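## Task

Facing the switch, find the fan tray on the left and drive home both of its captive screws, the one above the handle and the one below it, turning each clockwise while pressing its spring-loaded knob gently inward, until each knob sits tight against the tray's faceplate. The work area is the switch slots, the shelf under them, the space above and between those, and the table the robot stands on. A loose antistatic (ESD) tray lies on the shelf.

## Robot and tools

ROBOT. Two seven-joint arms, left_arm and right_arm, each ending in a two-finger parallel gripper (85 mm wide when open) that carries a camera: cam_left_wrist and cam_right_wrist, both 896x504. Scene frame: origin on the table top halfway between the arms, +z up, +x out over the table, left_arm on the +y side. Base positions in the scene frame: left_arm (+0.007, +0.289, +0.032) m, right_arm (+0.003, -0.391, +0.032) m, each turned only a few degrees about z.

FRAMES. Printed gripper positions (metres) and quaternions (wxyz) are in that arm's own base frame. Commanded offsets are along the gripper's own axes at its current Hand target: +z points out along the fingers, y is the direction the fingers open and close. The reported position is the spot between the pads when closed; the fingertips stick out about 22 mm beyond it when closed, 9 mm when open. For the screws: with the fingers pointing into the faceplate, clockwise as seen from the front is a positive turn about the gripper's +z (positive rz).

THE 18-NUMBER ROW. Every motion command uses rows of 18 numbers, each in [-1, 1], covering both arms even if one stays still: left dx, dy, dz, rx, ry, rz, left gripper position, force_limit, speed, then the same nine for the right arm. dx..rz are offsets, not poses, measured from the Hand target the arm had when the action or move began; 1.0 equals 0.6 m or 180 degrees, and rx, ry, rz form one rotation vector. All six zero means re-request the present Hand target. Gripper position +1 is fully open, about -0.8 is pads touching, -1 closes until blocked. force_limit (-1 soft to +1 hard) and speed (-1 about 20 mm/s, 0 about 85, +1 about 150) set grip strength; both begin at +1. A 0 in these three is a real command, so resend an arm's last gripper numbers to leave it unchanged.

TOOLS.
execute_actions(actions, cameras): actions is a list of actions; each is up to 15 rows, one per 1/30 s step, and a short table repeats its final row. Every row counts from the action's start pose. An empty list returns state plus images.
move(target, speed, blend, blocking, cameras): target is one row or a list of up to 15 rows, every one measured from the same starting Hand targets. Paths are straight, last at least 0.5 s and at most 10 s. speed is in m/s, 0.002 to 0.5 (default 0.25), one value or one per target; turning is capped at twice that in rad/s and at 0.873 rad/s. blend in metres rounds corners (0 = stop at each). blocking=false returns early while the move continues. The paths do not avoid obstacles or the other arm.
wait(seconds 0 to 10, cameras); stop(cameras) brakes a running move; zoom_image(camera, region [x0, y0, x1, y1] in pixels, at most 504 by 504) enlarges part of the latest image; clear_fault(arm) releases an arm after a reported torque fault; finished_scene(scene) ends the current scene, given its number, and cannot be undone.

RESULTS. Per arm: end_effector_position and quaternion, Hand target (the clipped pose that next offsets start from), Tool commands, joint positions, velocities ("within noise" when still), joint torques, and Flange force along gripper x y z (biased; includes held weight; dropped after row calls, restored by move or wait). object_status: 0 moving, 1 blocked while opening, 2 blocked while closing (a grip), 3 reached the target or pads met. position_measured counts: 3 open, ~78 = 60 mm, ~130 = 40 mm, ~180 = 20 mm, ~230 pads touching. touch_left and touch_right give 7 groups of 4 pressure cells from fingertip toward palm; idle near 0, about 30 per cell at 10 N. A move adds a move: line (done, off_target, moving, held, fault) and limits=paced or limits=held. MOTOR HOT appears at 60 °C; OVER-TEMPERATURE FAULT means the arm sagged and is paused to cool.

BEHAVIOUR. Orientation requests are clipped to 32 degrees from the measured one each step, so big twists need several steps and may swing the elbow. A gripper often stops short; the next command, even zeros, pushes toward the target again. The arms are stiff: aiming a few millimetres beyond a firm surface produces a large force, so approach slowly and back the target off to release a push. Wrist motors are weak (forearm roll about 19.4, wrist pitch 19.8, wrist roll 17.4 N m); forcing a seated screw can make the joint give way or trigger a torque fault. Joint torque limits: 104.5 N m for the first four joints, 51.3 for the last three. Wrist roll spans -6.283 to 6.283 rad, so several screw turns may need regrasping. An arm-to-arm clearance check exists but is not foolproof.

AVOID. Knocking anything off the shelf or out of the work area, tipping the fan trays on the shelf, fast impacts with the switch, hard or prolonged pushing, twisting against a seated screw, any contact between the arms (including closing one gripper on the other's fingers), and leaving an arm stretched or straining so its motors overheat.

Each tool is called as a command line: name --argument value for each argument, lists and objects as JSON in quotes; but a table of rows of numbers goes row by row, as --pt "numbers of a row", without its own name.

## Session

execute_actions --actions '[]'

Scene clock: 0.00 s.
left_arm: end_effector_position=(+0.5396, -0.3268, +0.1864) position_measured=3 object_status=3 touch_left=n/a touch_right=n/a end_effector_quat_wxyz=(+0.281, +0.706, -0.601, +0.247) | right_arm: end_effector_position=(+0.6977, -0.3997, +0.3400) position_measured=3 object_status=3 touch_left=n/a touch_right=n/a end_effector_quat_wxyz=(+0.177, +0.572, -0.561, +0.571)
Joint positions: left_arm=[0.253 0.759 -0.174 1.419 1.025 1.117 2.882] | right_arm=[0.09 0.788 0.199 1.308 1.541 0.735 2.222]
Joint velocities: within noise
Joint torques (N m): no reading
Flange force (N): no reading
Hand target: left_arm +0.5396, -0.3268, +0.1864; +0.281, +0.706, -0.601, +0.247 | right_arm +0.6977, -0.3997, +0.3400; +0.177, +0.572, -0.561, +0.571
Tool commands: left_gripper/position=+1.0 left_gripper/force_limit=+1.0 left_gripper/speed=+1.0 right_gripper/position=+1.0 right_gripper/force_limit=+1.0 right_gripper/speed=+1.0

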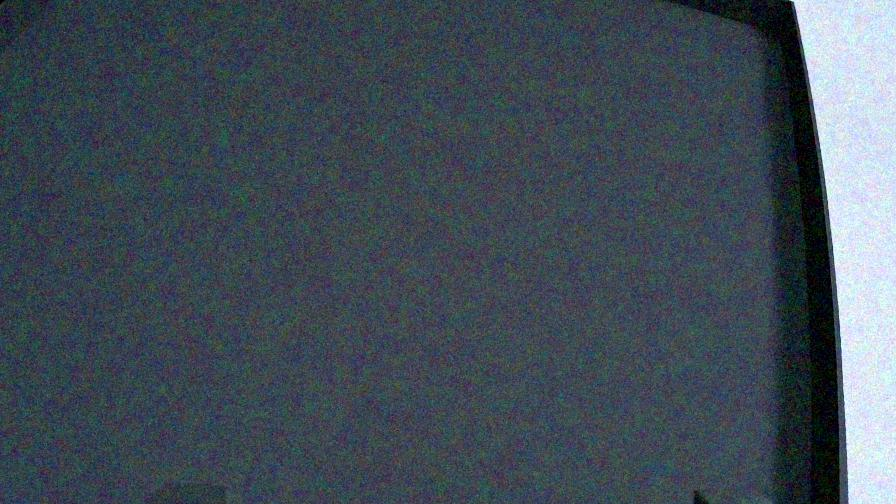

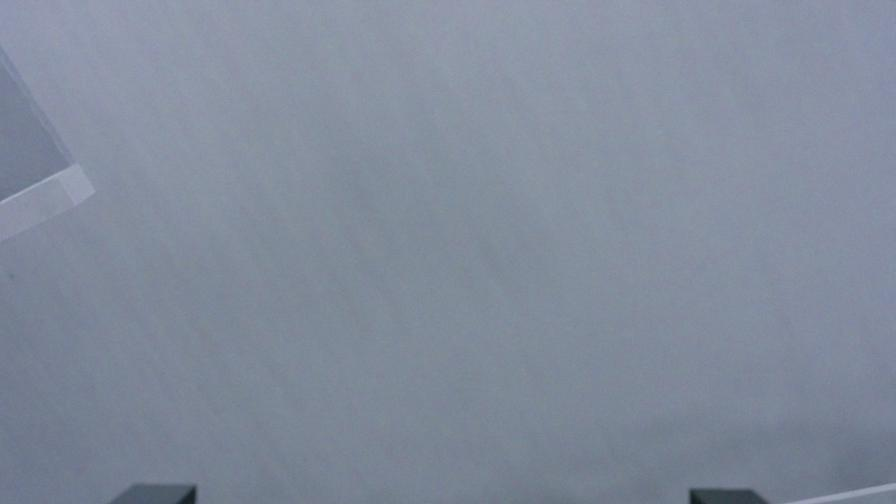

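move --target '[-0.058,0.2225,-0.4037,0.4466,0.2323,-0.162,1,1,1,0,0,0,0,0,0,1,1,1]' --cameras '["all"]' --speed 0.2

Scene clock: 30.17 s.
left_arm: end_effector_position=(+0.4001, -0.1506, +0.3505) position_measured=3 object_status=3 touch_left=((-4 8 -3 -2) (-5 -4 7 6) (2 -11 4 0) (-8 -4 -12 -3) (-4 -1 -2 -6) (-6 -1 4 1) (-7 5 -5 3)) touch_right=((10 -13 11 -5) (0 -4 -6 -22) (9 15 5 1) (-12 3 -22 -7) (-9 -20 -10 -21) (26 -28 -9 -3) (2 -3 -3 -17)) end_effector_quat_wxyz=(-0.046, +0.726, +0.046, +0.684) | right_arm: end_effector_position=(+0.6977, -0.3997, +0.3400) position_measured=3 object_status=3 touch_left=((-5 2 -5 7) (-8 9 7 1) (1 13 -2 9) (9 -7 9 -1) (1 2 -6 -4) (-3 4 2 5) (-2 8 2 -12)) touch_right=((-8 2 9 -5) (-1 -7 3 0) (-7 6 3 -9) (-9 -12 -6 8) (22 2 -6 -5) (-27 11 4 2) (13 16 18 -2)) end_effector_quat_wxyz=(+0.177, +0.572, -0.561, +0.571)
Joint positions: left_arm=[1.305 0.379 -0.358 2.576 4.277 1.304 1.435] | right_arm=[0.09 0.788 0.199 1.308 1.541 0.735 2.222]
Joint torques (N m): left_arm=[0 -8.33 -1.27 -4.36 -0.55 2.6 -0.27] | right_arm=[-1.11 -23.37 2.87 -9.56 1.79 1.38 0.03]
Flange force (N): left_arm=[2.2 -4.9 -2.4] | right_arm=[1.8 0.2 1.5]
Hand target: left_arm +0.3997, -0.1497, +0.3500; +0.001, +0.707, +0.000, +0.707 | right_arm +0.6977, -0.3997, +0.3400; +0.177, +0.572, -0.561, +0.571
Off the commanded pose: left_arm 0.001 m, 8 deg | right_arm 0.000 m, 0 deg.
joint sent to its limit (left arm) — joint 4 (elbow), upper limit, where the elbow is as bent as it goes. The joint targets are off in orientation, not in position.
move: off_target (left_arm)
camera_calibration:
cam_left_wrist: T_world_to_cam=[[0.163431, -0.986532, 0.00664616, -0.208421], [-0.0493282, -0.0148997, -0.998671, 0.42136], [0.985321, 0.162886, -0.0510989, -0.205586], [0, 0, 0, 1]] pos_world=[0.257415, -0.165849, 0.41168]

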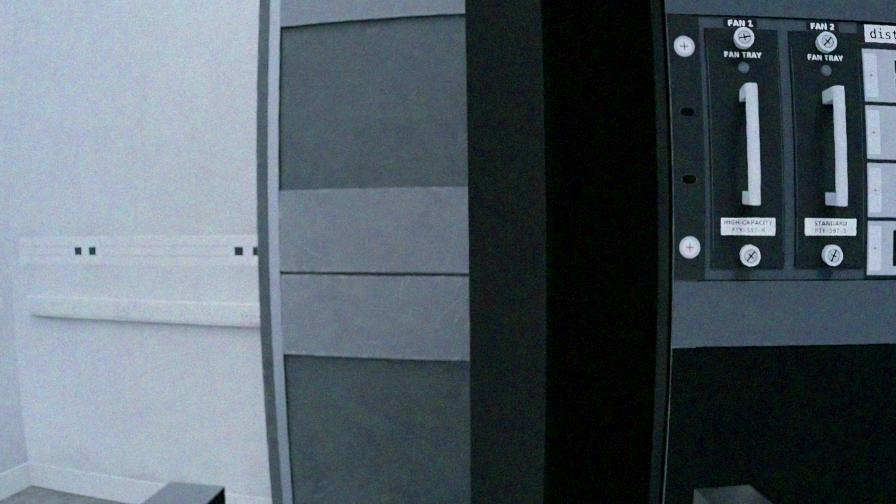

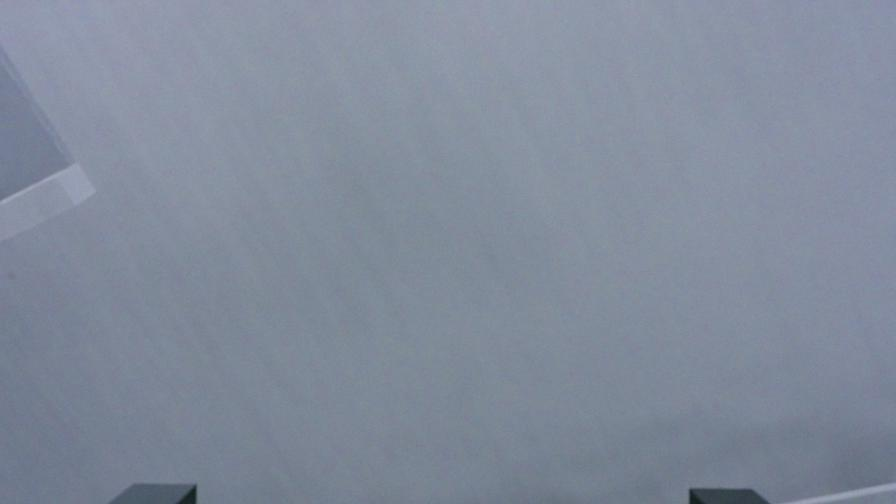

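move --target '[0.1167,0.2167,0.1333,0,0,0,1,1,1,0,0,0,0,0,0,1,1,1]' --cameras '["cam_left_wrist"]' --speed 0.2

Scene clock: 46.07 s.
left_arm: end_effector_position=(+0.4794, -0.2799, +0.4200) position_measured=3 object_status=3 touch_left=((3 8 -6 1) (-8 3 -1 -1) (0 -7 8 -4) (0 10 1 4) (0 1 -3 -6) (-3 6 4 8) (-2 4 -5 -9)) touch_right=((27 8 2 -9) (13 3 9 7) (-8 -22 -4 4) (-23 -4 -2 0) (1 -19 -16 -15) (23 0 3 -8) (-4 13 0 5)) end_effector_quat_wxyz=(+0.001, +0.707, -0.001, +0.707) | right_arm: end_effector_position=(+0.6977, -0.3997, +0.3400) position_measured=3 object_status=3 touch_left=((-11 1 8 2) (-5 -2 -6 2) (-10 5 1 0) (3 17 -8 -3) (-9 0 2 -8) (6 -5 -11 -2) (-5 15 -2 -1)) touch_right=((-13 9 17 -11) (2 2 -26 6) (-14 0 5 -13) (7 -1 5 13) (9 -8 4 -15) (8 -11 -1 8) (0 4 18 -5)) end_effector_quat_wxyz=(+0.177, +0.572, -0.561, +0.571)
Joint positions: left_arm=[1.248 0.374 -0.361 2.176 4.195 1.118 1.123] | right_arm=[0.09 0.788 0.199 1.308 1.541 0.735 2.222]
Joint torques (N m): left_arm=[0.03 -12.09 -1.51 -8.08 -1.36 2.33 -0.28] | right_arm=[-1.14 -23.38 2.86 -9.62 1.8 1.35 0.04]
Flange force (N): left_arm=[0.2 -4.5 -3.2] | right_arm=[1.7 0.4 1.4]
Hand target: left_arm +0.4794, -0.2799, +0.4200; +0.001, +0.707, +0.000, +0.707 | right_arm +0.6977, -0.3997, +0.3400; +0.177, +0.572, -0.561, +0.571
Off the commanded pose: left_arm 0.000 m, 0 deg | right_arm 0.000 m, 0 deg.
move: done
camera_calibration:
cam_left_wrist: T_world_to_cam=[[0.0323944, -0.999389, 0.013092, -0.292927], [0.00831219, -0.012829, -0.999883, 0.466244], [0.999441, 0.0324995, 0.00789153, -0.32716], [0, 0, 0, 1]] pos_world=[0.33259, -0.276134, 0.472606]
Images, in order (width x height): cam_left_wrist 896x504.

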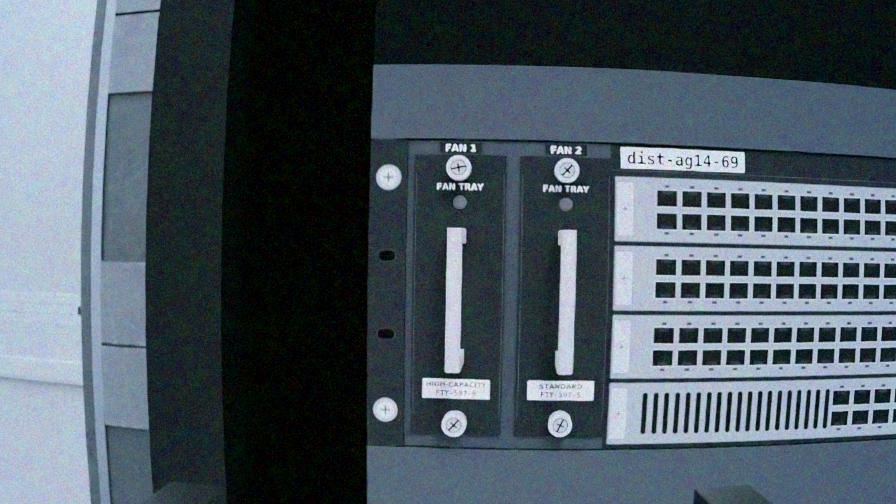

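zoom_image --camera "cam_left_wrist" --region '[370, 120, 650, 278]'

zoom_image --camera "cam_left_wrist" --region '[370, 300, 650, 458]'

Scaled by 1.800 from the camera's 896x504 image, which has a finer 1280x720 frame.

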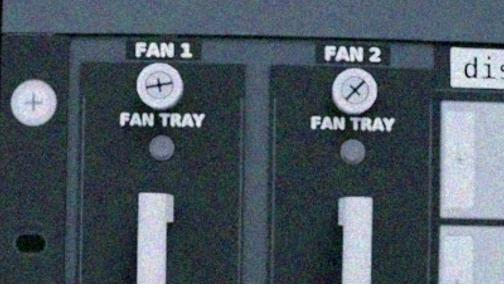

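Scaled by 1.800 from the camera's 896x504 image, which has a finer 1280x720 frame.

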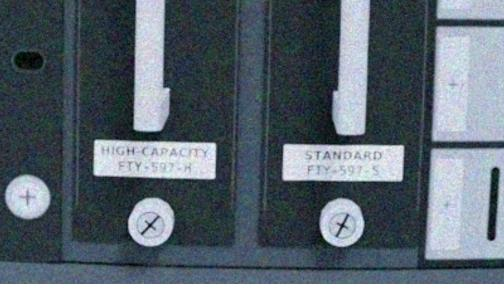

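move --target '[0,0,0,0,0,0,1,1,1,-0.0182,0.1567,-0.738,0.6355,-0.0916,-0.1886,1,1,1]' --cameras '["cam_right_wrist"]' --speed 0.2

Scene clock: 103.37 s.
left_arm: end_effector_position=(+0.4794, -0.2798, +0.4200) position_measured=3 object_status=3 touch_left=((0 14 1 -1) (-11 3 9 9) (-3 -6 14 -5) (-13 6 -5 -6) (-2 1 -4 0) (-2 -2 1 -4) (2 -12 7 2)) touch_right=((2 2 12 7) (19 -5 25 4) (-14 3 -3 -16) (8 11 16 24) (12 5 -10 -20) (-17 -3 30 -1) (-1 19 7 -4)) end_effector_quat_wxyz=(+0.001, +0.707, +0.000, +0.707) | right_arm: end_effector_position=(+0.4200, -0.0502, +0.4161) position_measured=3 object_status=3 touch_left=((5 -6 1 -12) (-12 1 -3 -3) (1 18 -1 2) (0 2 5 -9) (-20 2 -9 -3) (7 5 -3 0) (-4 16 5 6)) touch_right=((-20 -5 7 -6) (5 8 -5 4) (0 -21 -16 -2) (11 -18 15 -1) (2 -5 -29 -11) (11 -6 6 22) (3 1 -10 2)) end_effector_quat_wxyz=(-0.311, +0.635, +0.311, +0.635)
Joint positions: left_arm=[1.248 0.374 -0.361 2.176 4.196 1.118 1.123] | right_arm=[0.817 0.446 0.051 2.036 4.86 1.711 0.922]
Joint torques (N m): left_arm=[0.03 -12.13 -1.55 -8 -1.35 2.35 -0.26] | right_arm=[-1.16 -13.27 -1.26 -4.82 -1.57 2.52 0.03]
Flange force (N): left_arm=[0.3 -4.2 -3.1] | right_arm=[1.8 -0.7 -1.7]
Hand target: left_arm +0.4794, -0.2798, +0.4200; +0.001, +0.707, +0.000, +0.707 | right_arm +0.4200, -0.0502, +0.4161; -0.311, +0.635, +0.311, +0.635
Off the commanded pose: left_arm 0.000 m, 0 deg | right_arm 0.000 m, 0 deg.
move: done
camera_calibration:
cam_right_wrist: T_world_to_cam=[[0.784423, -0.61997, 0.0178604, -0.37217], [0.00887993, -0.0175675, -0.999806, 0.462673], [0.620163, 0.784429, -0.00827509, -0.0644055], [0, 0, 0, 1]] pos_world=[0.327772, -0.172085, 0.468697]
Images, in order (width x height): cam_right_wrist 896x504.

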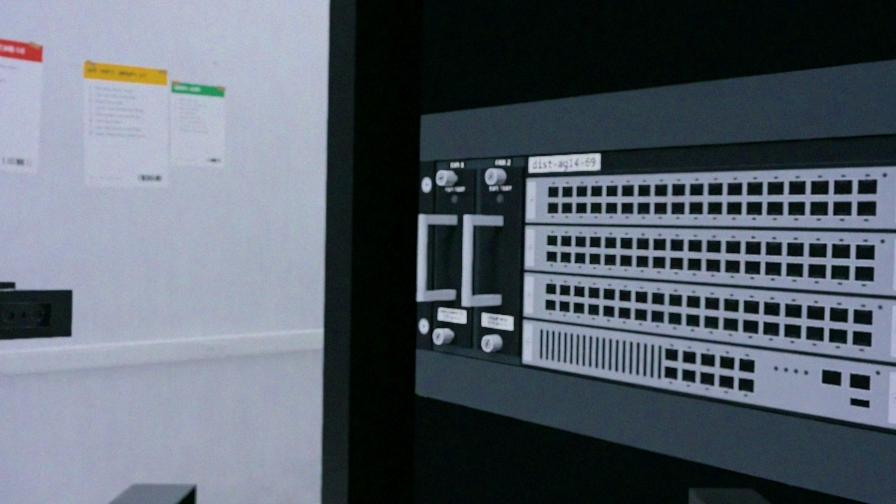

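zoom_image --camera "cam_right_wrist" --region '[400, 140, 560, 230]'

zoom_image --camera "cam_right_wrist" --region '[400, 280, 560, 370]'

Scaled by 3.150 from the camera's 896x504 image, which has a finer 1280x720 frame.

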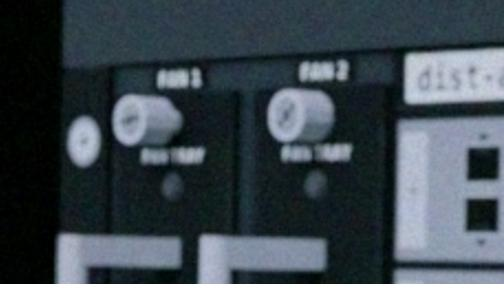

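Scaled by 3.150 from the camera's 896x504 image, which has a finer 1280x720 frame.

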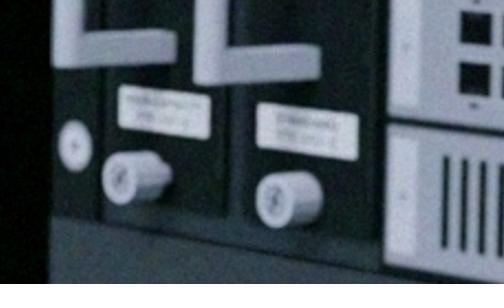

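move --target '[0.1742,-0.0247,0.28,0,0,0,1,1,1,0,0,0.5,0,0,0,1,1,1]' --cameras '["all"]' --speed 0.2

Scene clock: 169.20 s.
left_arm: end_effector_position=(+0.6474, -0.2653, +0.5246) position_measured=3 object_status=3 touch_left=((8 8 -3 -1) (-5 -6 3 6) (-3 -9 7 -1) (-6 -3 -4 -1) (0 2 -3 2) (-3 -2 2 -4) (-11 2 -9 -6)) touch_right=((13 12 -15 4) (-3 16 4 -9) (-4 -4 20 5) (-39 11 7 9) (17 -8 5 -18) (-14 5 6 -14) (3 -17 12 17)) end_effector_quat_wxyz=(+0.001, +0.707, +0.000, +0.707) | right_arm: end_effector_position=(+0.6041, +0.1867, +0.4160) position_measured=3 object_status=3 touch_left=((-11 8 -4 2) (-3 -9 -5 -2) (1 12 3 5) (9 1 -2 -14) (4 4 0 -4) (5 -3 -8 -5) (0 -3 -5 -6)) touch_right=((-11 1 -8 12) (9 -22 2 -5) (2 9 -10 1) (-11 -14 -7 9) (-13 8 2 -14) (-5 -3 8 5) (-8 -8 -7 -6)) end_effector_quat_wxyz=(-0.311, +0.635, +0.311, +0.635)
Joint positions: left_arm=[0.951 0.398 -0.467 1.702 4.109 0.63 0.907] | right_arm=[0.235 0.52 -0.203 1.897 4.294 1.115 0.966]
Joint torques (N m): left_arm=[-0.01 -15.88 -2.06 -11.19 -1.2 2.02 -0.21] | right_arm=[-1.1 -16.83 -2.26 -7.31 -1.34 2.59 0.01]
Flange force (N): left_arm=[-1.1 -2.8 -3.9] | right_arm=[1.7 1.2 -1.3]
Hand target: left_arm +0.6474, -0.2653, +0.5246; +0.001, +0.707, +0.000, +0.707 | right_arm +0.6041, +0.1867, +0.4160; -0.311, +0.635, +0.311, +0.635
Off the commanded pose: left_arm 0.000 m, 0 deg | right_arm 0.000 m, 0 deg.
move: done
camera_calibration:
cam_left_wrist: T_world_to_cam=[[0.0325934, -0.999382, 0.0131936, -0.285303], [0.00831614, -0.012929, -0.999882, 0.569593], [0.999434, 0.0326993, 0.00788959, -0.496308], [0, 0, 0, 1]] pos_world=[0.500589, -0.261534, 0.577206]
cam_right_wrist: T_world_to_cam=[[0.784422, -0.619968, 0.0179393, -0.369669], [0.0089422, -0.017616, -0.999805, 0.465071], [0.620163, 0.784429, -0.0082745, -0.364348], [0, 0, 0, 1]] pos_world=[0.511772, 0.0648152, 0.468597]

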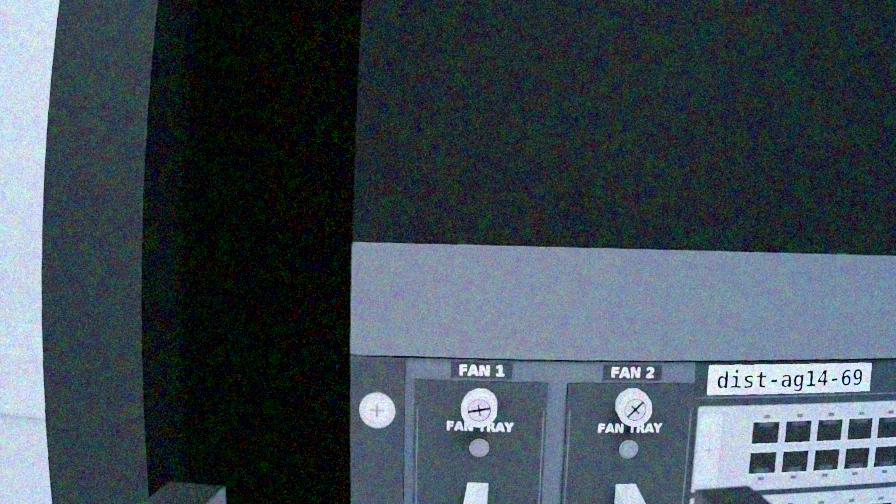

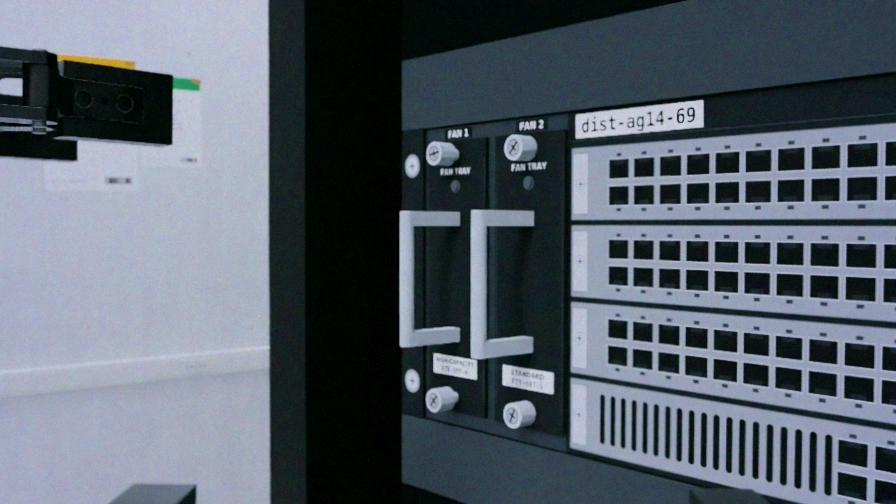

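zoom_image --camera "cam_right_wrist" --region '[0, 0, 280, 200]'

zoom_image --camera "cam_right_wrist" --region '[390, 100, 590, 230]'

zoom_image --camera "cam_right_wrist" --region '[390, 310, 590, 440]'

Scaled by 1.800 from the camera's 896x504 image, which has a finer 1280x720 frame.

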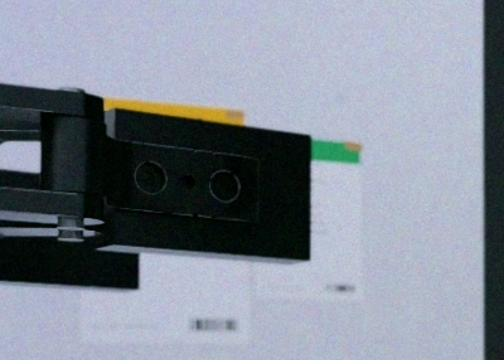

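Scaled by 2.520 from the camera's 896x504 image, which has a finer 1280x720 frame.

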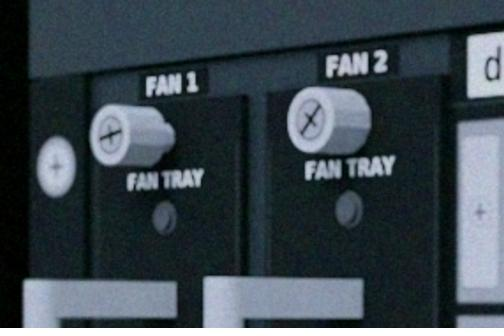

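Scaled by 2.520 from the camera's 896x504 image, which has a finer 1280x720 frame.

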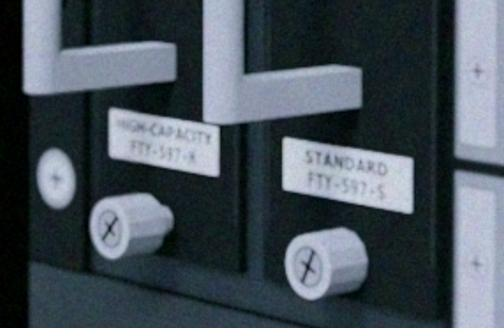

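move --target '[-0.0027,-0.0122,0.1543,-0.0185,0,0,0,-1,-1,0,0,0,0,0,0,1,1,1]' --cameras '["all"]' --speed 0.15

move --target '[0,0,0,0,0,-0.5,0,-1,-1,0,0,0,0,0,0,1,1,1]' --cameras '["all"]' --speed 0.4

Scene clock: 213.83 s.
left_arm: end_effector_position=(+0.7400, -0.2581, +0.5230) position_measured=129 object_status=0 touch_left=((-2 8 -8 -2) (-16 -1 9 14) (-10 -4 -6 1) (-12 5 -1 -1) (1 -7 -2 3) (1 -5 -8 0) (2 -3 -4 -10)) touch_right=((1 -11 9 2) (31 10 -19 -16) (-16 21 5 -2) (9 25 6 12) (7 24 -6 -5) (26 -29 27 -2) (-11 -5 -19 12)) end_effector_quat_wxyz=(+0.021, +0.707, -0.021, +0.707) | right_arm: end_effector_position=(+0.6041, +0.1867, +0.4160) position_measured=3 object_status=3 touch_left=((-1 1 -6 0) (-1 -1 -3 -12) (-8 6 -14 12) (5 4 2 -4) (-9 3 3 -14) (0 5 -4 4) (-1 7 8 8)) touch_right=((1 2 9 4) (17 -9 14 10) (5 0 5 1) (2 -17 13 22) (7 2 -3 -16) (-9 -12 6 6) (15 6 0 14)) end_effector_quat_wxyz=(-0.311, +0.635, +0.311, +0.635)
Joint positions: left_arm=[0.735 0.532 -0.432 1.486 3.869 0.445 1.118] | right_arm=[0.235 0.52 -0.203 1.897 4.294 1.115 0.966]
Joint torques (N m): left_arm=[0.03 -19.45 -2.34 -11.8 -0.74 2.36 -0.24] | right_arm=[-1.16 -16.84 -2.37 -7.59 -1.33 2.6 -0.01]
Flange force (N): left_arm=[-1.3 -2.2 -5.0] | right_arm=[1.3 0.4 -1.9]
Hand target: left_arm +0.7400, -0.2581, +0.5230; +0.021, +0.707, -0.021, +0.707 | right_arm +0.6041, +0.1867, +0.4160; -0.311, +0.635, +0.311, +0.635
Off the commanded pose: left_arm 0.000 m, 0 deg | right_arm 0.000 m, 0 deg.
move: done
camera_calibration:
cam_left_wrist: T_world_to_cam=[[-0.025509, -0.999587, 0.0132059, -0.23814], [0.00755076, -0.0134025, -0.999882, 0.567761], [0.999646, -0.0254062, 0.00788953, -0.604268], [0, 0, 0, 1]] pos_world=[0.593692, -0.245784, 0.575606]
cam_right_wrist: T_world_to_cam=[[0.784422, -0.619968, 0.0179393, -0.369669], [0.0089422, -0.017616, -0.999805, 0.465071], [0.620163, 0.784429, -0.0082745, -0.364348], [0, 0, 0, 1]] pos_world=[0.511772, 0.0648152, 0.468597]

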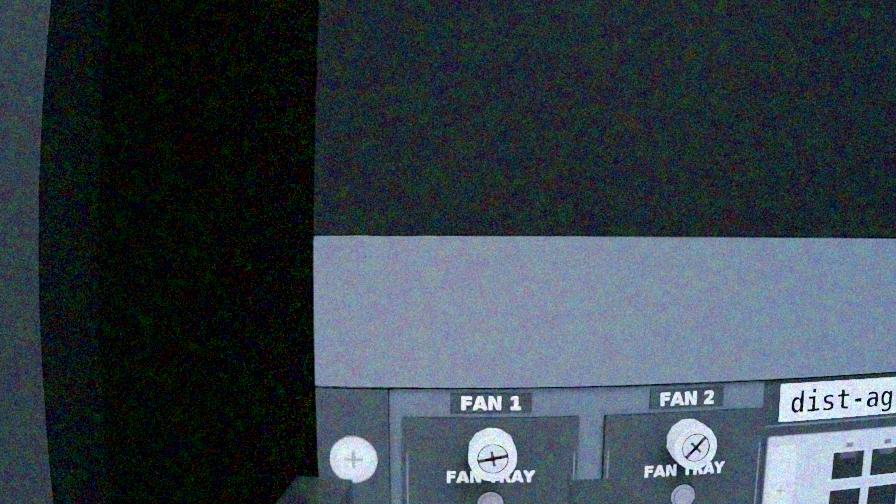

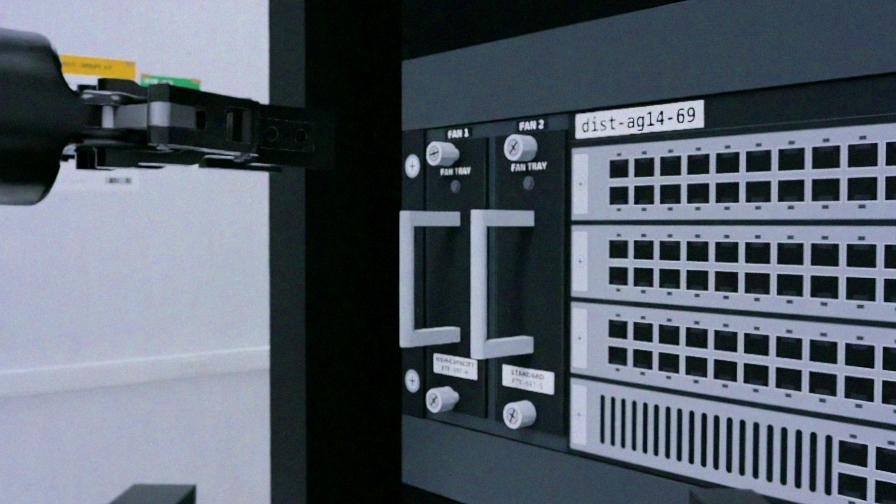

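Scene clock: 216.43 s.
left_arm: end_effector_position=(+0.7400, -0.2581, +0.5230) position_measured=128 object_status=3 touch_left=((8 10 0 -10) (-14 -5 6 0) (-3 -9 8 -1) (-7 6 -5 7) (-2 4 -6 -3) (-6 0 -4 4) (-4 -9 -3 -12)) touch_right=((-18 15 -25 -6) (-10 11 -3 -16) (-10 8 -9 6) (-15 -11 21 -19) (7 -16 -7 -6) (3 -8 -18 20) (-22 2 -4 3)) end_effector_quat_wxyz=(+0.515, +0.515, +0.485, +0.485) | right_arm: end_effector_position=(+0.6041, +0.1867, +0.4160) position_measured=3 object_status=3 touch_left=((-9 1 4 4) (-3 -6 -3 -6) (-4 5 5 6) (11 -8 8 5) (-18 1 -4 -5) (2 -4 -1 5) (4 8 0 0)) touch_right=((-10 1 -2 13) (0 2 9 -8) (3 -1 -1 14) (8 -4 13 -2) (1 0 18 -10) (-10 -1 1 13) (3 9 18 -8)) end_effector_quat_wxyz=(-0.311, +0.635, +0.311, +0.635)
Joint positions: left_arm=[0.441 0.501 0.034 1.499 3.941 0.59 2.417] | right_arm=[0.235 0.52 -0.203 1.897 4.294 1.115 0.966]
Joint torques (N m): left_arm=[0.07 -20.02 0.14 -11.82 -1.39 1.91 -0.21] | right_arm=[-1.07 -16.82 -2.36 -7.59 -1.34 2.61 0.01]
Flange force (N): left_arm=[1.6 -0.9 -4.7] | right_arm=[1.4 0.4 -1.7]
Hand target: left_arm +0.7400, -0.2581, +0.5230; +0.515, +0.515, +0.485, +0.485 | right_arm +0.6041, +0.1867, +0.4160; -0.311, +0.635, +0.311, +0.635
Off the commanded pose: left_arm 0.000 m, 0 deg | right_arm 0.000 m, 0 deg.
move: done
camera_calibration:
cam_left_wrist: T_world_to_cam=[[0.034424, 0.0111575, 0.999345, -0.537432], [-0.0516687, -0.998581, 0.0129288, -0.172449], [0.998071, -0.0520799, -0.0337987, -0.58814], [0, 0, 0, 1]] pos_world=[0.596595, -0.196838, 0.519431]
cam_right_wrist: T_world_to_cam=[[0.784422, -0.619968, 0.0179393, -0.369669], [0.0089422, -0.017616, -0.999805, 0.465071], [0.620163, 0.784429, -0.0082745, -0.364348], [0, 0, 0, 1]] pos_world=[0.511772, 0.0648152, 0.468597]

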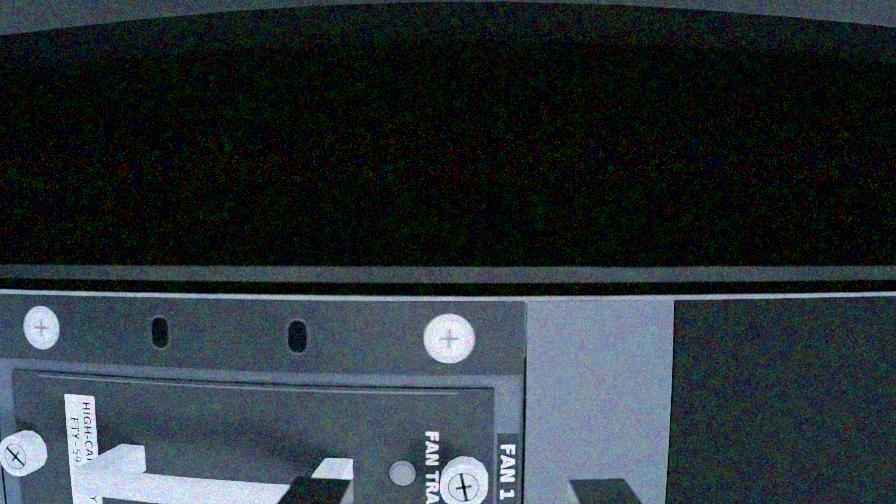

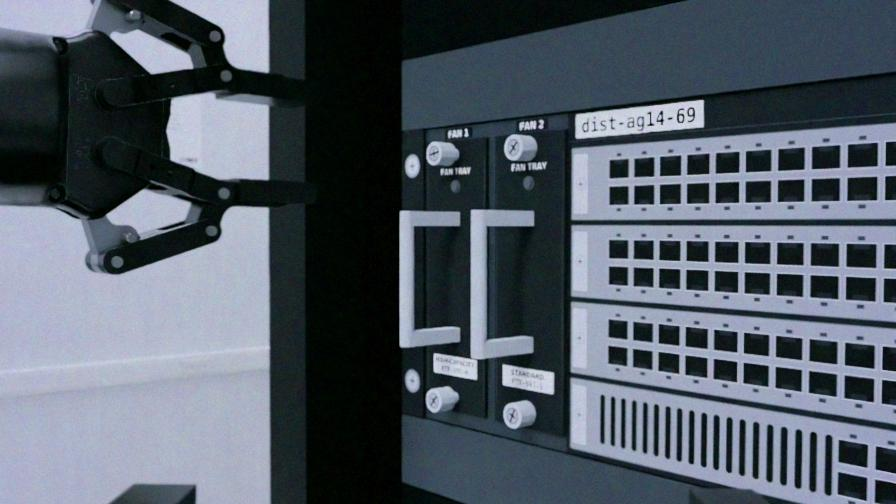

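zoom_image --camera "cam_left_wrist" --region '[240, 404, 680, 504]'

zoom_image --camera "cam_right_wrist" --region '[200, 60, 480, 220]'

Scaled by 1.145 from the camera's 896x504 image, which has a finer 1280x720 frame.

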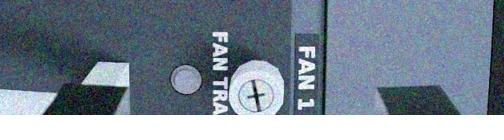

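Scaled by 1.800 from the camera's 896x504 image, which has a finer 1280x720 frame.

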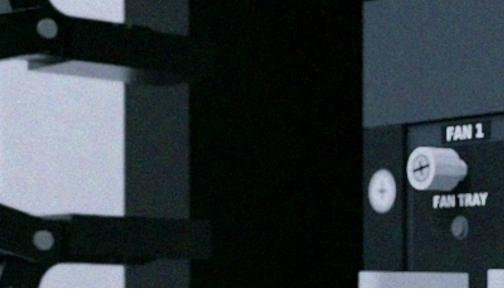

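move --target '[-0.015,0.0038,0.1167,0,0,0,0,-1,-1,0,0,0,0,0,0,1,1,1]' --cameras '["all"]' --speed 0.08

zoom_image --camera "cam_right_wrist" --region '[330, 90, 530, 220]'

Scene clock: 253.87 s.
left_arm: end_effector_position=(+0.8094, -0.2713, +0.5253) position_measured=128 object_status=3 touch_left=((-4 5 -10 1) (-6 -1 11 12) (-5 -16 7 -3) (-8 -1 -15 -2) (5 -3 0 1) (2 -2 4 4) (-7 -6 -6 3)) touch_right=((-15 7 -8 -21) (-6 9 0 10) (-23 8 8 20) (12 -15 -1 11) (-1 -1 20 2) (15 -8 14 -12) (14 -31 18 10)) end_effector_quat_wxyz=(+0.515, +0.515, +0.485, +0.485) | right_arm: end_effector_position=(+0.6041, +0.1867, +0.4160) position_measured=3 object_status=3 touch_left=((-7 1 -1 -5) (2 -7 -3 -5) (-7 7 -2 4) (12 -11 5 -6) (-3 12 -11 -14) (10 -1 -9 -5) (0 4 1 6)) touch_right=((-2 -3 4 -12) (7 -5 6 -7) (11 -6 -1 2) (3 -5 5 0) (2 4 -11 -6) (5 2 -14 17) (-8 7 3 0)) end_effector_quat_wxyz=(-0.311, +0.635, +0.311, +0.635)
Joint positions: left_arm=[0.423 0.653 0.009 1.221 4.054 0.476 2.281] | right_arm=[0.235 0.52 -0.203 1.897 4.294 1.115 0.966]
Joint torques (N m): left_arm=[0.05 -23.06 -0.03 -12.25 -1.28 1.63 -0.36] | right_arm=[-1.12 -16.83 -2.36 -7.61 -1.37 2.56 0.03]
Flange force (N): left_arm=[2.2 -1.6 -5.7] | right_arm=[1.4 0.5 -2.0]
Hand target: left_arm +0.8094, -0.2712, +0.5253; +0.515, +0.515, +0.485, +0.485 | right_arm +0.6041, +0.1867, +0.4160; -0.311, +0.635, +0.311, +0.635
Off the commanded pose: left_arm 0.000 m, 0 deg | right_arm 0.000 m, 0 deg.
move: done
camera_calibration:
cam_left_wrist: T_world_to_cam=[[0.034424, 0.0111575, 0.999345, -0.541973], [-0.0516687, -0.998581, 0.0129288, -0.181974], [0.998071, -0.0520799, -0.0337987, -0.65801], [0, 0, 0, 1]] pos_world=[0.665995, -0.209938, 0.521731]
cam_right_wrist: T_world_to_cam=[[0.784422, -0.619968, 0.0179393, -0.369669], [0.0089422, -0.017616, -0.999805, 0.465071], [0.620163, 0.784429, -0.0082745, -0.364348], [0, 0, 0, 1]] pos_world=[0.511772, 0.0648152, 0.468597]

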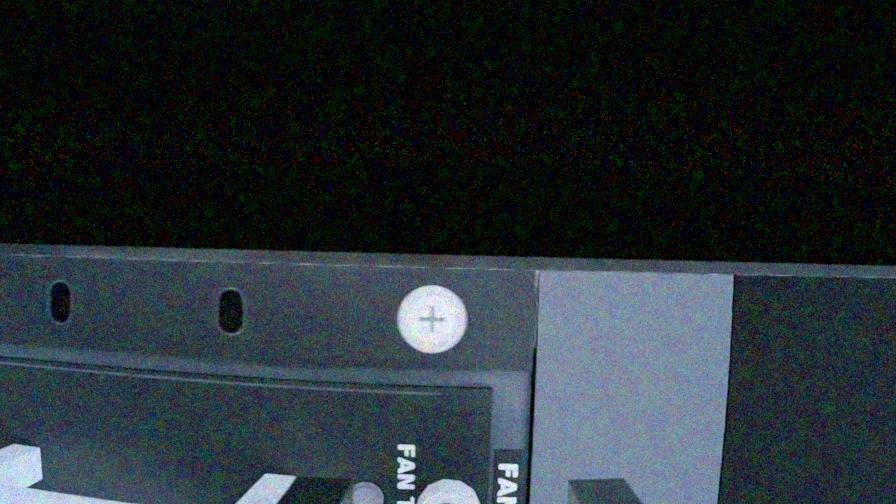

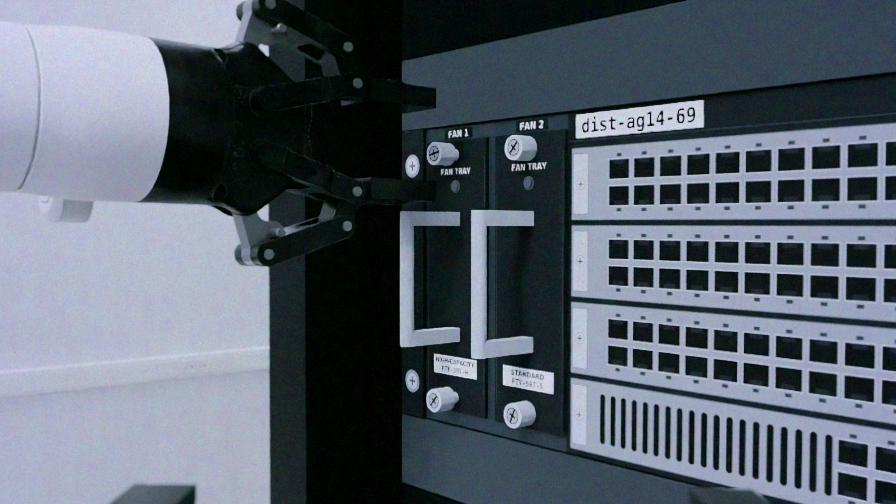

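Scaled by 2.520 from the camera's 896x504 image, which has a finer 1280x720 frame.

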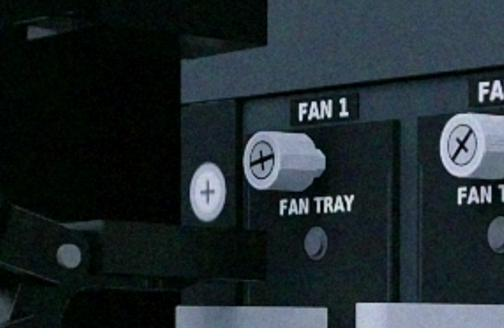

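zoom_image --camera "cam_right_wrist" --region '[360, 70, 480, 140]'

zoom_image --camera "cam_right_wrist" --region '[360, 140, 480, 210]'

Scaled by 4.200 from the camera's 896x504 image, which has a finer 1280x720 frame.

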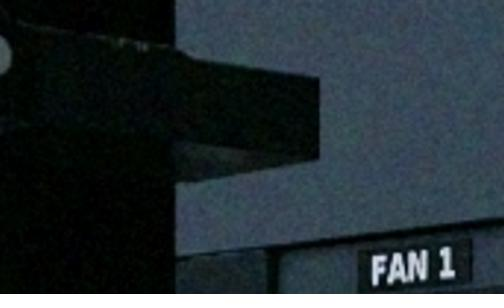

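Scaled by 4.200 from the camera's 896x504 image, which has a finer 1280x720 frame.

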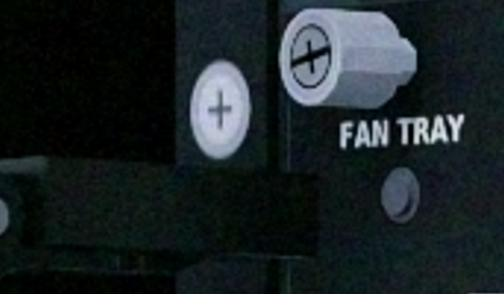

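move --target '[0,-0.0043,0,0,0,0,-0.29,-1,-1,0,0,0,0,0,0,1,1,1]' --cameras '["cam_right_wrist"]' --speed 0.05

zoom_image --camera "cam_right_wrist" --region '[360, 100, 500, 200]'

Scene clock: 288.17 s.
left_arm: end_effector_position=(+0.8094, -0.2713, +0.5228) position_measured=165 object_status=0 touch_left=((3 18 -7 -1) (3 1 -2 12) (0 -12 4 4) (-2 2 -10 12) (-3 -8 3 2) (-1 2 2 -8) (2 -2 3 -14)) touch_right=((0 10 7 9) (7 23 -8 -28) (-8 8 8 -17) (6 -12 4 -22) (-5 -18 2 8) (2 -5 12 11) (19 26 13 -11)) end_effector_quat_wxyz=(+0.515, +0.515, +0.485, +0.485) | right_arm: end_effector_position=(+0.6041, +0.1867, +0.4160) position_measured=3 object_status=3 touch_left=((-5 2 10 -2) (-12 1 -4 0) (-6 -3 3 8) (12 4 5 7) (-6 7 -8 -7) (0 -5 -2 -2) (-4 -2 0 1)) touch_right=((-1 0 -3 -2) (-3 -21 11 5) (2 -5 -9 8) (12 -17 4 1) (-12 -21 -4 -1) (-2 3 5 5) (-6 -15 9 0)) end_effector_quat_wxyz=(-0.311, +0.635, +0.311, +0.635)
Joint positions: left_arm=[0.422 0.655 0.012 1.226 4.043 0.481 2.292] | right_arm=[0.235 0.52 -0.203 1.897 4.294 1.115 0.966]
Joint torques (N m): left_arm=[-0.01 -23.06 -0.05 -12.31 -1.27 1.64 -0.31] | right_arm=[-1.13 -16.83 -2.42 -7.55 -1.35 2.62 0.01]
Flange force (N): left_arm=[2.2 -1.6 -6.0] | right_arm=[1.5 0.6 -1.8]
Hand target: left_arm +0.8094, -0.2713, +0.5228; +0.515, +0.515, +0.485, +0.485 | right_arm +0.6041, +0.1867, +0.4160; -0.311, +0.635, +0.311, +0.635
Off the commanded pose: left_arm 0.000 m, 0 deg | right_arm 0.000 m, 0 deg.
move: done
camera_calibration:
cam_right_wrist: T_world_to_cam=[[0.784422, -0.619968, 0.0179393, -0.369669], [0.0089422, -0.017616, -0.999805, 0.465071], [0.620163, 0.784429, -0.0082745, -0.364348], [0, 0, 0, 1]] pos_world=[0.511772, 0.0648152, 0.468597]
Images, in order (width x height): cam_right_wrist 896x504.

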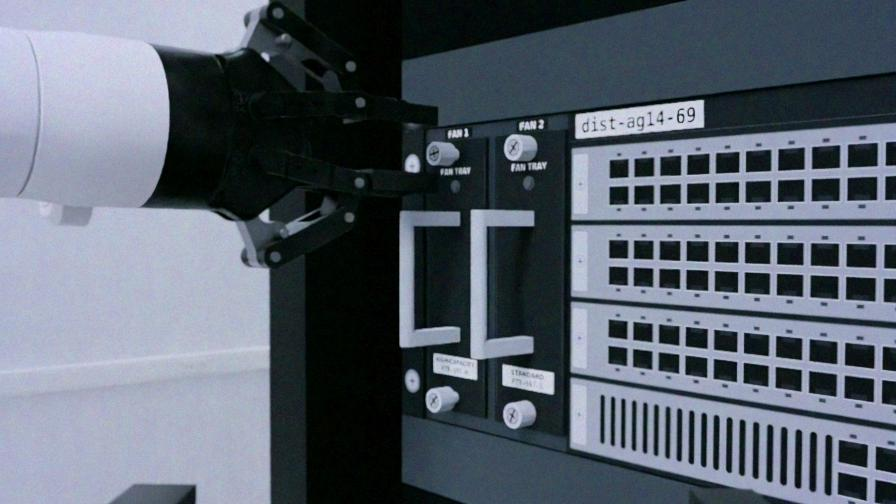

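Scaled by 3.600 from the camera's 896x504 image, which has a finer 1280x720 frame.

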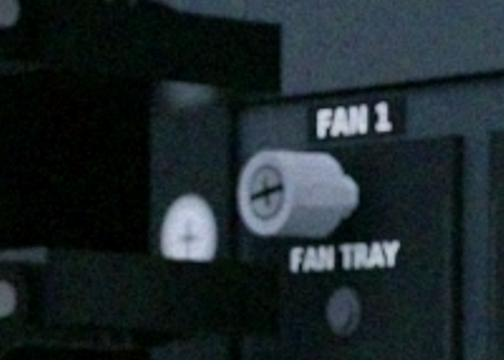

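move --target '[0,0,0.032,0,0,0,-0.29,-1,-1,0,0,0,0,0,0,1,1,1]' --cameras '["cam_right_wrist"]' --speed 0.04

zoom_image --camera "cam_right_wrist" --region '[390, 110, 502, 190]'

Scene clock: 295.43 s.
left_arm: end_effector_position=(+0.8286, -0.2724, +0.5228) position_measured=165 object_status=3 touch_left=((-3 10 -9 -1) (3 3 3 6) (4 -12 2 -2) (3 3 1 4) (-4 3 1 2) (-3 5 -5 6) (4 -6 -3 -11)) touch_right=((4 -4 22 1) (-8 23 -12 -11) (-6 14 -3 -6) (-17 -6 0 21) (1 -2 12 -16) (-9 1 -18 -6) (3 2 -6 -11)) end_effector_quat_wxyz=(+0.515, +0.515, +0.485, +0.485) | right_arm: end_effector_position=(+0.6041, +0.1867, +0.4160) position_measured=3 object_status=3 touch_left=((-14 -11 -7 7) (1 -8 1 -7) (0 5 -5 -5) (4 2 3 3) (-15 3 2 -5) (-2 7 -6 4) (-7 10 -2 -1)) touch_right=((-6 -2 -4 -3) (-11 -2 -7 11) (10 6 4 8) (4 -6 -2 5) (6 2 -8 -22) (1 5 -15 -21) (10 6 1 -6)) end_effector_quat_wxyz=(-0.311, +0.635, +0.311, +0.635)
Joint positions: left_arm=[0.415 0.698 0.002 1.144 4.087 0.445 2.244] | right_arm=[0.235 0.52 -0.203 1.897 4.294 1.115 0.966]
Joint torques (N m): left_arm=[-0.02 -23.91 -0.07 -12.36 -1.1 1.57 -0.34] | right_arm=[-1.11 -16.83 -2.39 -7.57 -1.35 2.61 -0.01]
Flange force (N): left_arm=[2.6 -2.2 -6.3] | right_arm=[1.4 0.5 -1.8]
Hand target: left_arm +0.8285, -0.2724, +0.5228; +0.515, +0.515, +0.485, +0.485 | right_arm +0.6041, +0.1867, +0.4160; -0.311, +0.635, +0.311, +0.635
Off the commanded pose: left_arm 0.000 m, 0 deg | right_arm 0.000 m, 0 deg.
move: done
camera_calibration:
cam_right_wrist: T_world_to_cam=[[0.784422, -0.619968, 0.0179393, -0.369669], [0.0089422, -0.017616, -0.999805, 0.465071], [0.620163, 0.784429, -0.0082745, -0.364348], [0, 0, 0, 1]] pos_world=[0.511772, 0.0648152, 0.468597]
Images, in order (width x height): cam_right_wrist 896x504.

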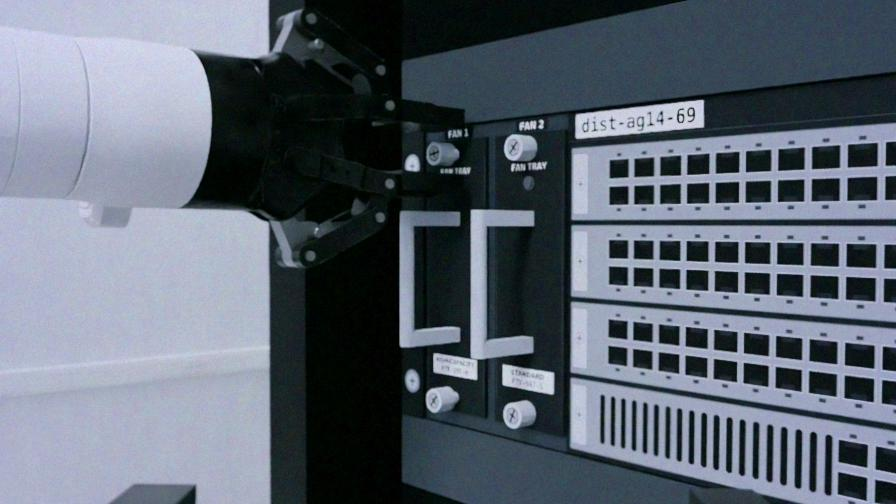

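Scaled by 4.500 from the camera's 896x504 image, which has a finer 1280x720 frame.

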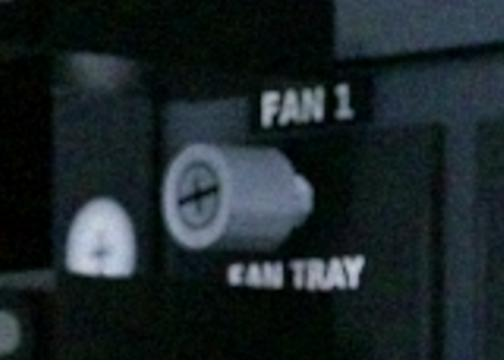

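move --target '[0,-0.0008,-0.005,0,0,0,-0.29,-1,-1,0,0,0,0,0,0,1,1,1]' --speed 0.04

move --target '[0,0,0,0,0,0,-1,-1,-1,0,0,0,0,0,0,1,1,1]' --cameras '["cam_right_wrist"]'

zoom_image --camera "cam_right_wrist" --region '[390, 110, 502, 190]'

Scene clock: 305.97 s.
left_arm: end_effector_position=(+0.8256, -0.2722, +0.5223) position_measured=165 object_status=3 touch_left=((6 11 -1 4) (0 2 5 5) (-6 -5 6 -2) (-7 6 -4 -6) (-3 3 -6 -7) (2 -8 -4 7) (-4 -4 -2 -6)) touch_right=((10 20 -18 -1) (16 16 5 0) (-7 5 12 25) (10 -12 -3 2) (26 13 14 -19) (9 -2 2 -24) (2 11 1 12)) end_effector_quat_wxyz=(+0.515, +0.515, +0.485, +0.485) | right_arm: end_effector_position=(+0.6041, +0.1867, +0.4160) position_measured=3 object_status=3 touch_left=((-10 0 -3 2) (-3 -2 -6 -11) (6 8 11 6) (8 7 12 3) (-8 8 -3 -9) (1 -1 0 2) (0 7 8 -10)) touch_right=((-7 -15 2 -2) (12 -14 9 -2) (-10 7 -9 -17) (20 -19 1 -11) (-5 5 -6 5) (14 -4 -3 0) (12 -3 9 -2)) end_effector_quat_wxyz=(-0.311, +0.635, +0.311, +0.635)
Joint positions: left_arm=[0.415 0.691 0.004 1.158 4.077 0.452 2.254] | right_arm=[0.235 0.52 -0.203 1.897 4.294 1.115 0.966]
Joint torques (N m): left_arm=[-0.02 -23.75 -0.14 -12.46 -1.29 1.58 -0.31] | right_arm=[-1.09 -16.8 -2.38 -7.6 -1.33 2.6 0.02]
Flange force (N): left_arm=[2.2 -1.6 -6.4] | right_arm=[1.5 0.4 -1.8]
Hand target: left_arm +0.8256, -0.2722, +0.5223; +0.515, +0.515, +0.485, +0.485 | right_arm +0.6041, +0.1867, +0.4160; -0.311, +0.635, +0.311, +0.635
Off the commanded pose: left_arm 0.000 m, 0 deg | right_arm 0.000 m, 0 deg.
move: done

Scene clock: 306.90 s.
left_arm: end_effector_position=(+0.8255, -0.2722, +0.5223) position_measured=200 object_status=0 touch_left=((25 191 377 59) (-6 60 92 10) (-2 -6 9 9) (-4 10 -2 4) (-2 3 -8 -1) (-7 1 1 8) (-5 -2 -2 -13)) touch_right=((30 154 386 66) (-19 39 77 4) (-12 -10 12 24) (5 7 -8 -4) (7 -6 9 -1) (-15 -34 14 -7) (-18 -14 19 -2)) end_effector_quat_wxyz=(+0.515, +0.515, +0.485, +0.485) | right_arm: end_effector_position=(+0.6041, +0.1867, +0.4160) position_measured=3 object_status=3 touch_left=((-7 4 5 1) (-7 -16 7 -2) (-9 2 8 -4) (11 3 -1 -5) (-4 7 1 -12) (9 2 -3 -3) (3 10 -7 2)) touch_right=((-4 -13 -13 13) (3 -5 -5 14) (6 8 17 -7) (-11 -14 15 -5) (-4 -15 2 3) (5 -6 4 -2) (7 -32 5 -4)) end_effector_quat_wxyz=(-0.311, +0.635, +0.311, +0.635)
Joint positions: left_arm=[0.415 0.691 0.004 1.158 4.077 0.452 2.254] | right_arm=[0.235 0.52 -0.203 1.897 4.294 1.115 0.966]
Joint torques (N m): left_arm=[-0.24 -23.34 -0.25 -12.47 -1.27 1.54 -0.32] | right_arm=[-1.13 -16.83 -2.36 -7.56 -1.36 2.6 0.01]
Flange force (N): left_arm=[2.3 -1.5 -7.7] | right_arm=[1.4 0.5 -1.8]
Hand target: left_arm +0.8256, -0.2722, +0.5223; +0.515, +0.515, +0.485, +0.485 | right_arm +0.6041, +0.1867, +0.4160; -0.311, +0.635, +0.311, +0.635
Off the commanded pose: left_arm 0.000 m, 0 deg | right_arm 0.000 m, 0 deg.
move: done
camera_calibration:
cam_right_wrist: T_world_to_cam=[[0.784422, -0.619968, 0.0179393, -0.369669], [0.0089422, -0.017616, -0.999805, 0.465071], [0.620163, 0.784429, -0.0082745, -0.364348], [0, 0, 0, 1]] pos_world=[0.511772, 0.0648152, 0.468597]
Images, in order (width x height): cam_right_wrist 896x504.

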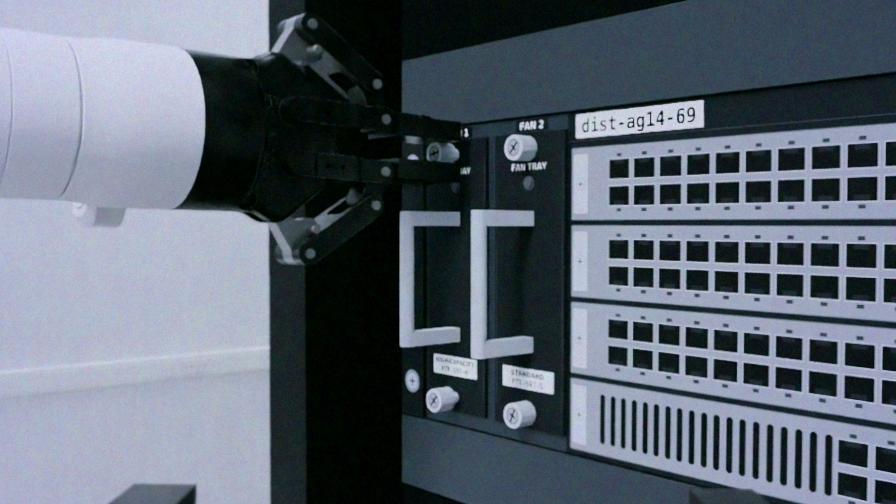

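Scaled by 4.500 from the camera's 896x504 image, which has a finer 1280x720 frame.

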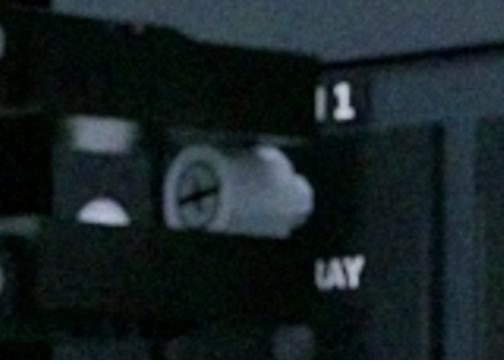

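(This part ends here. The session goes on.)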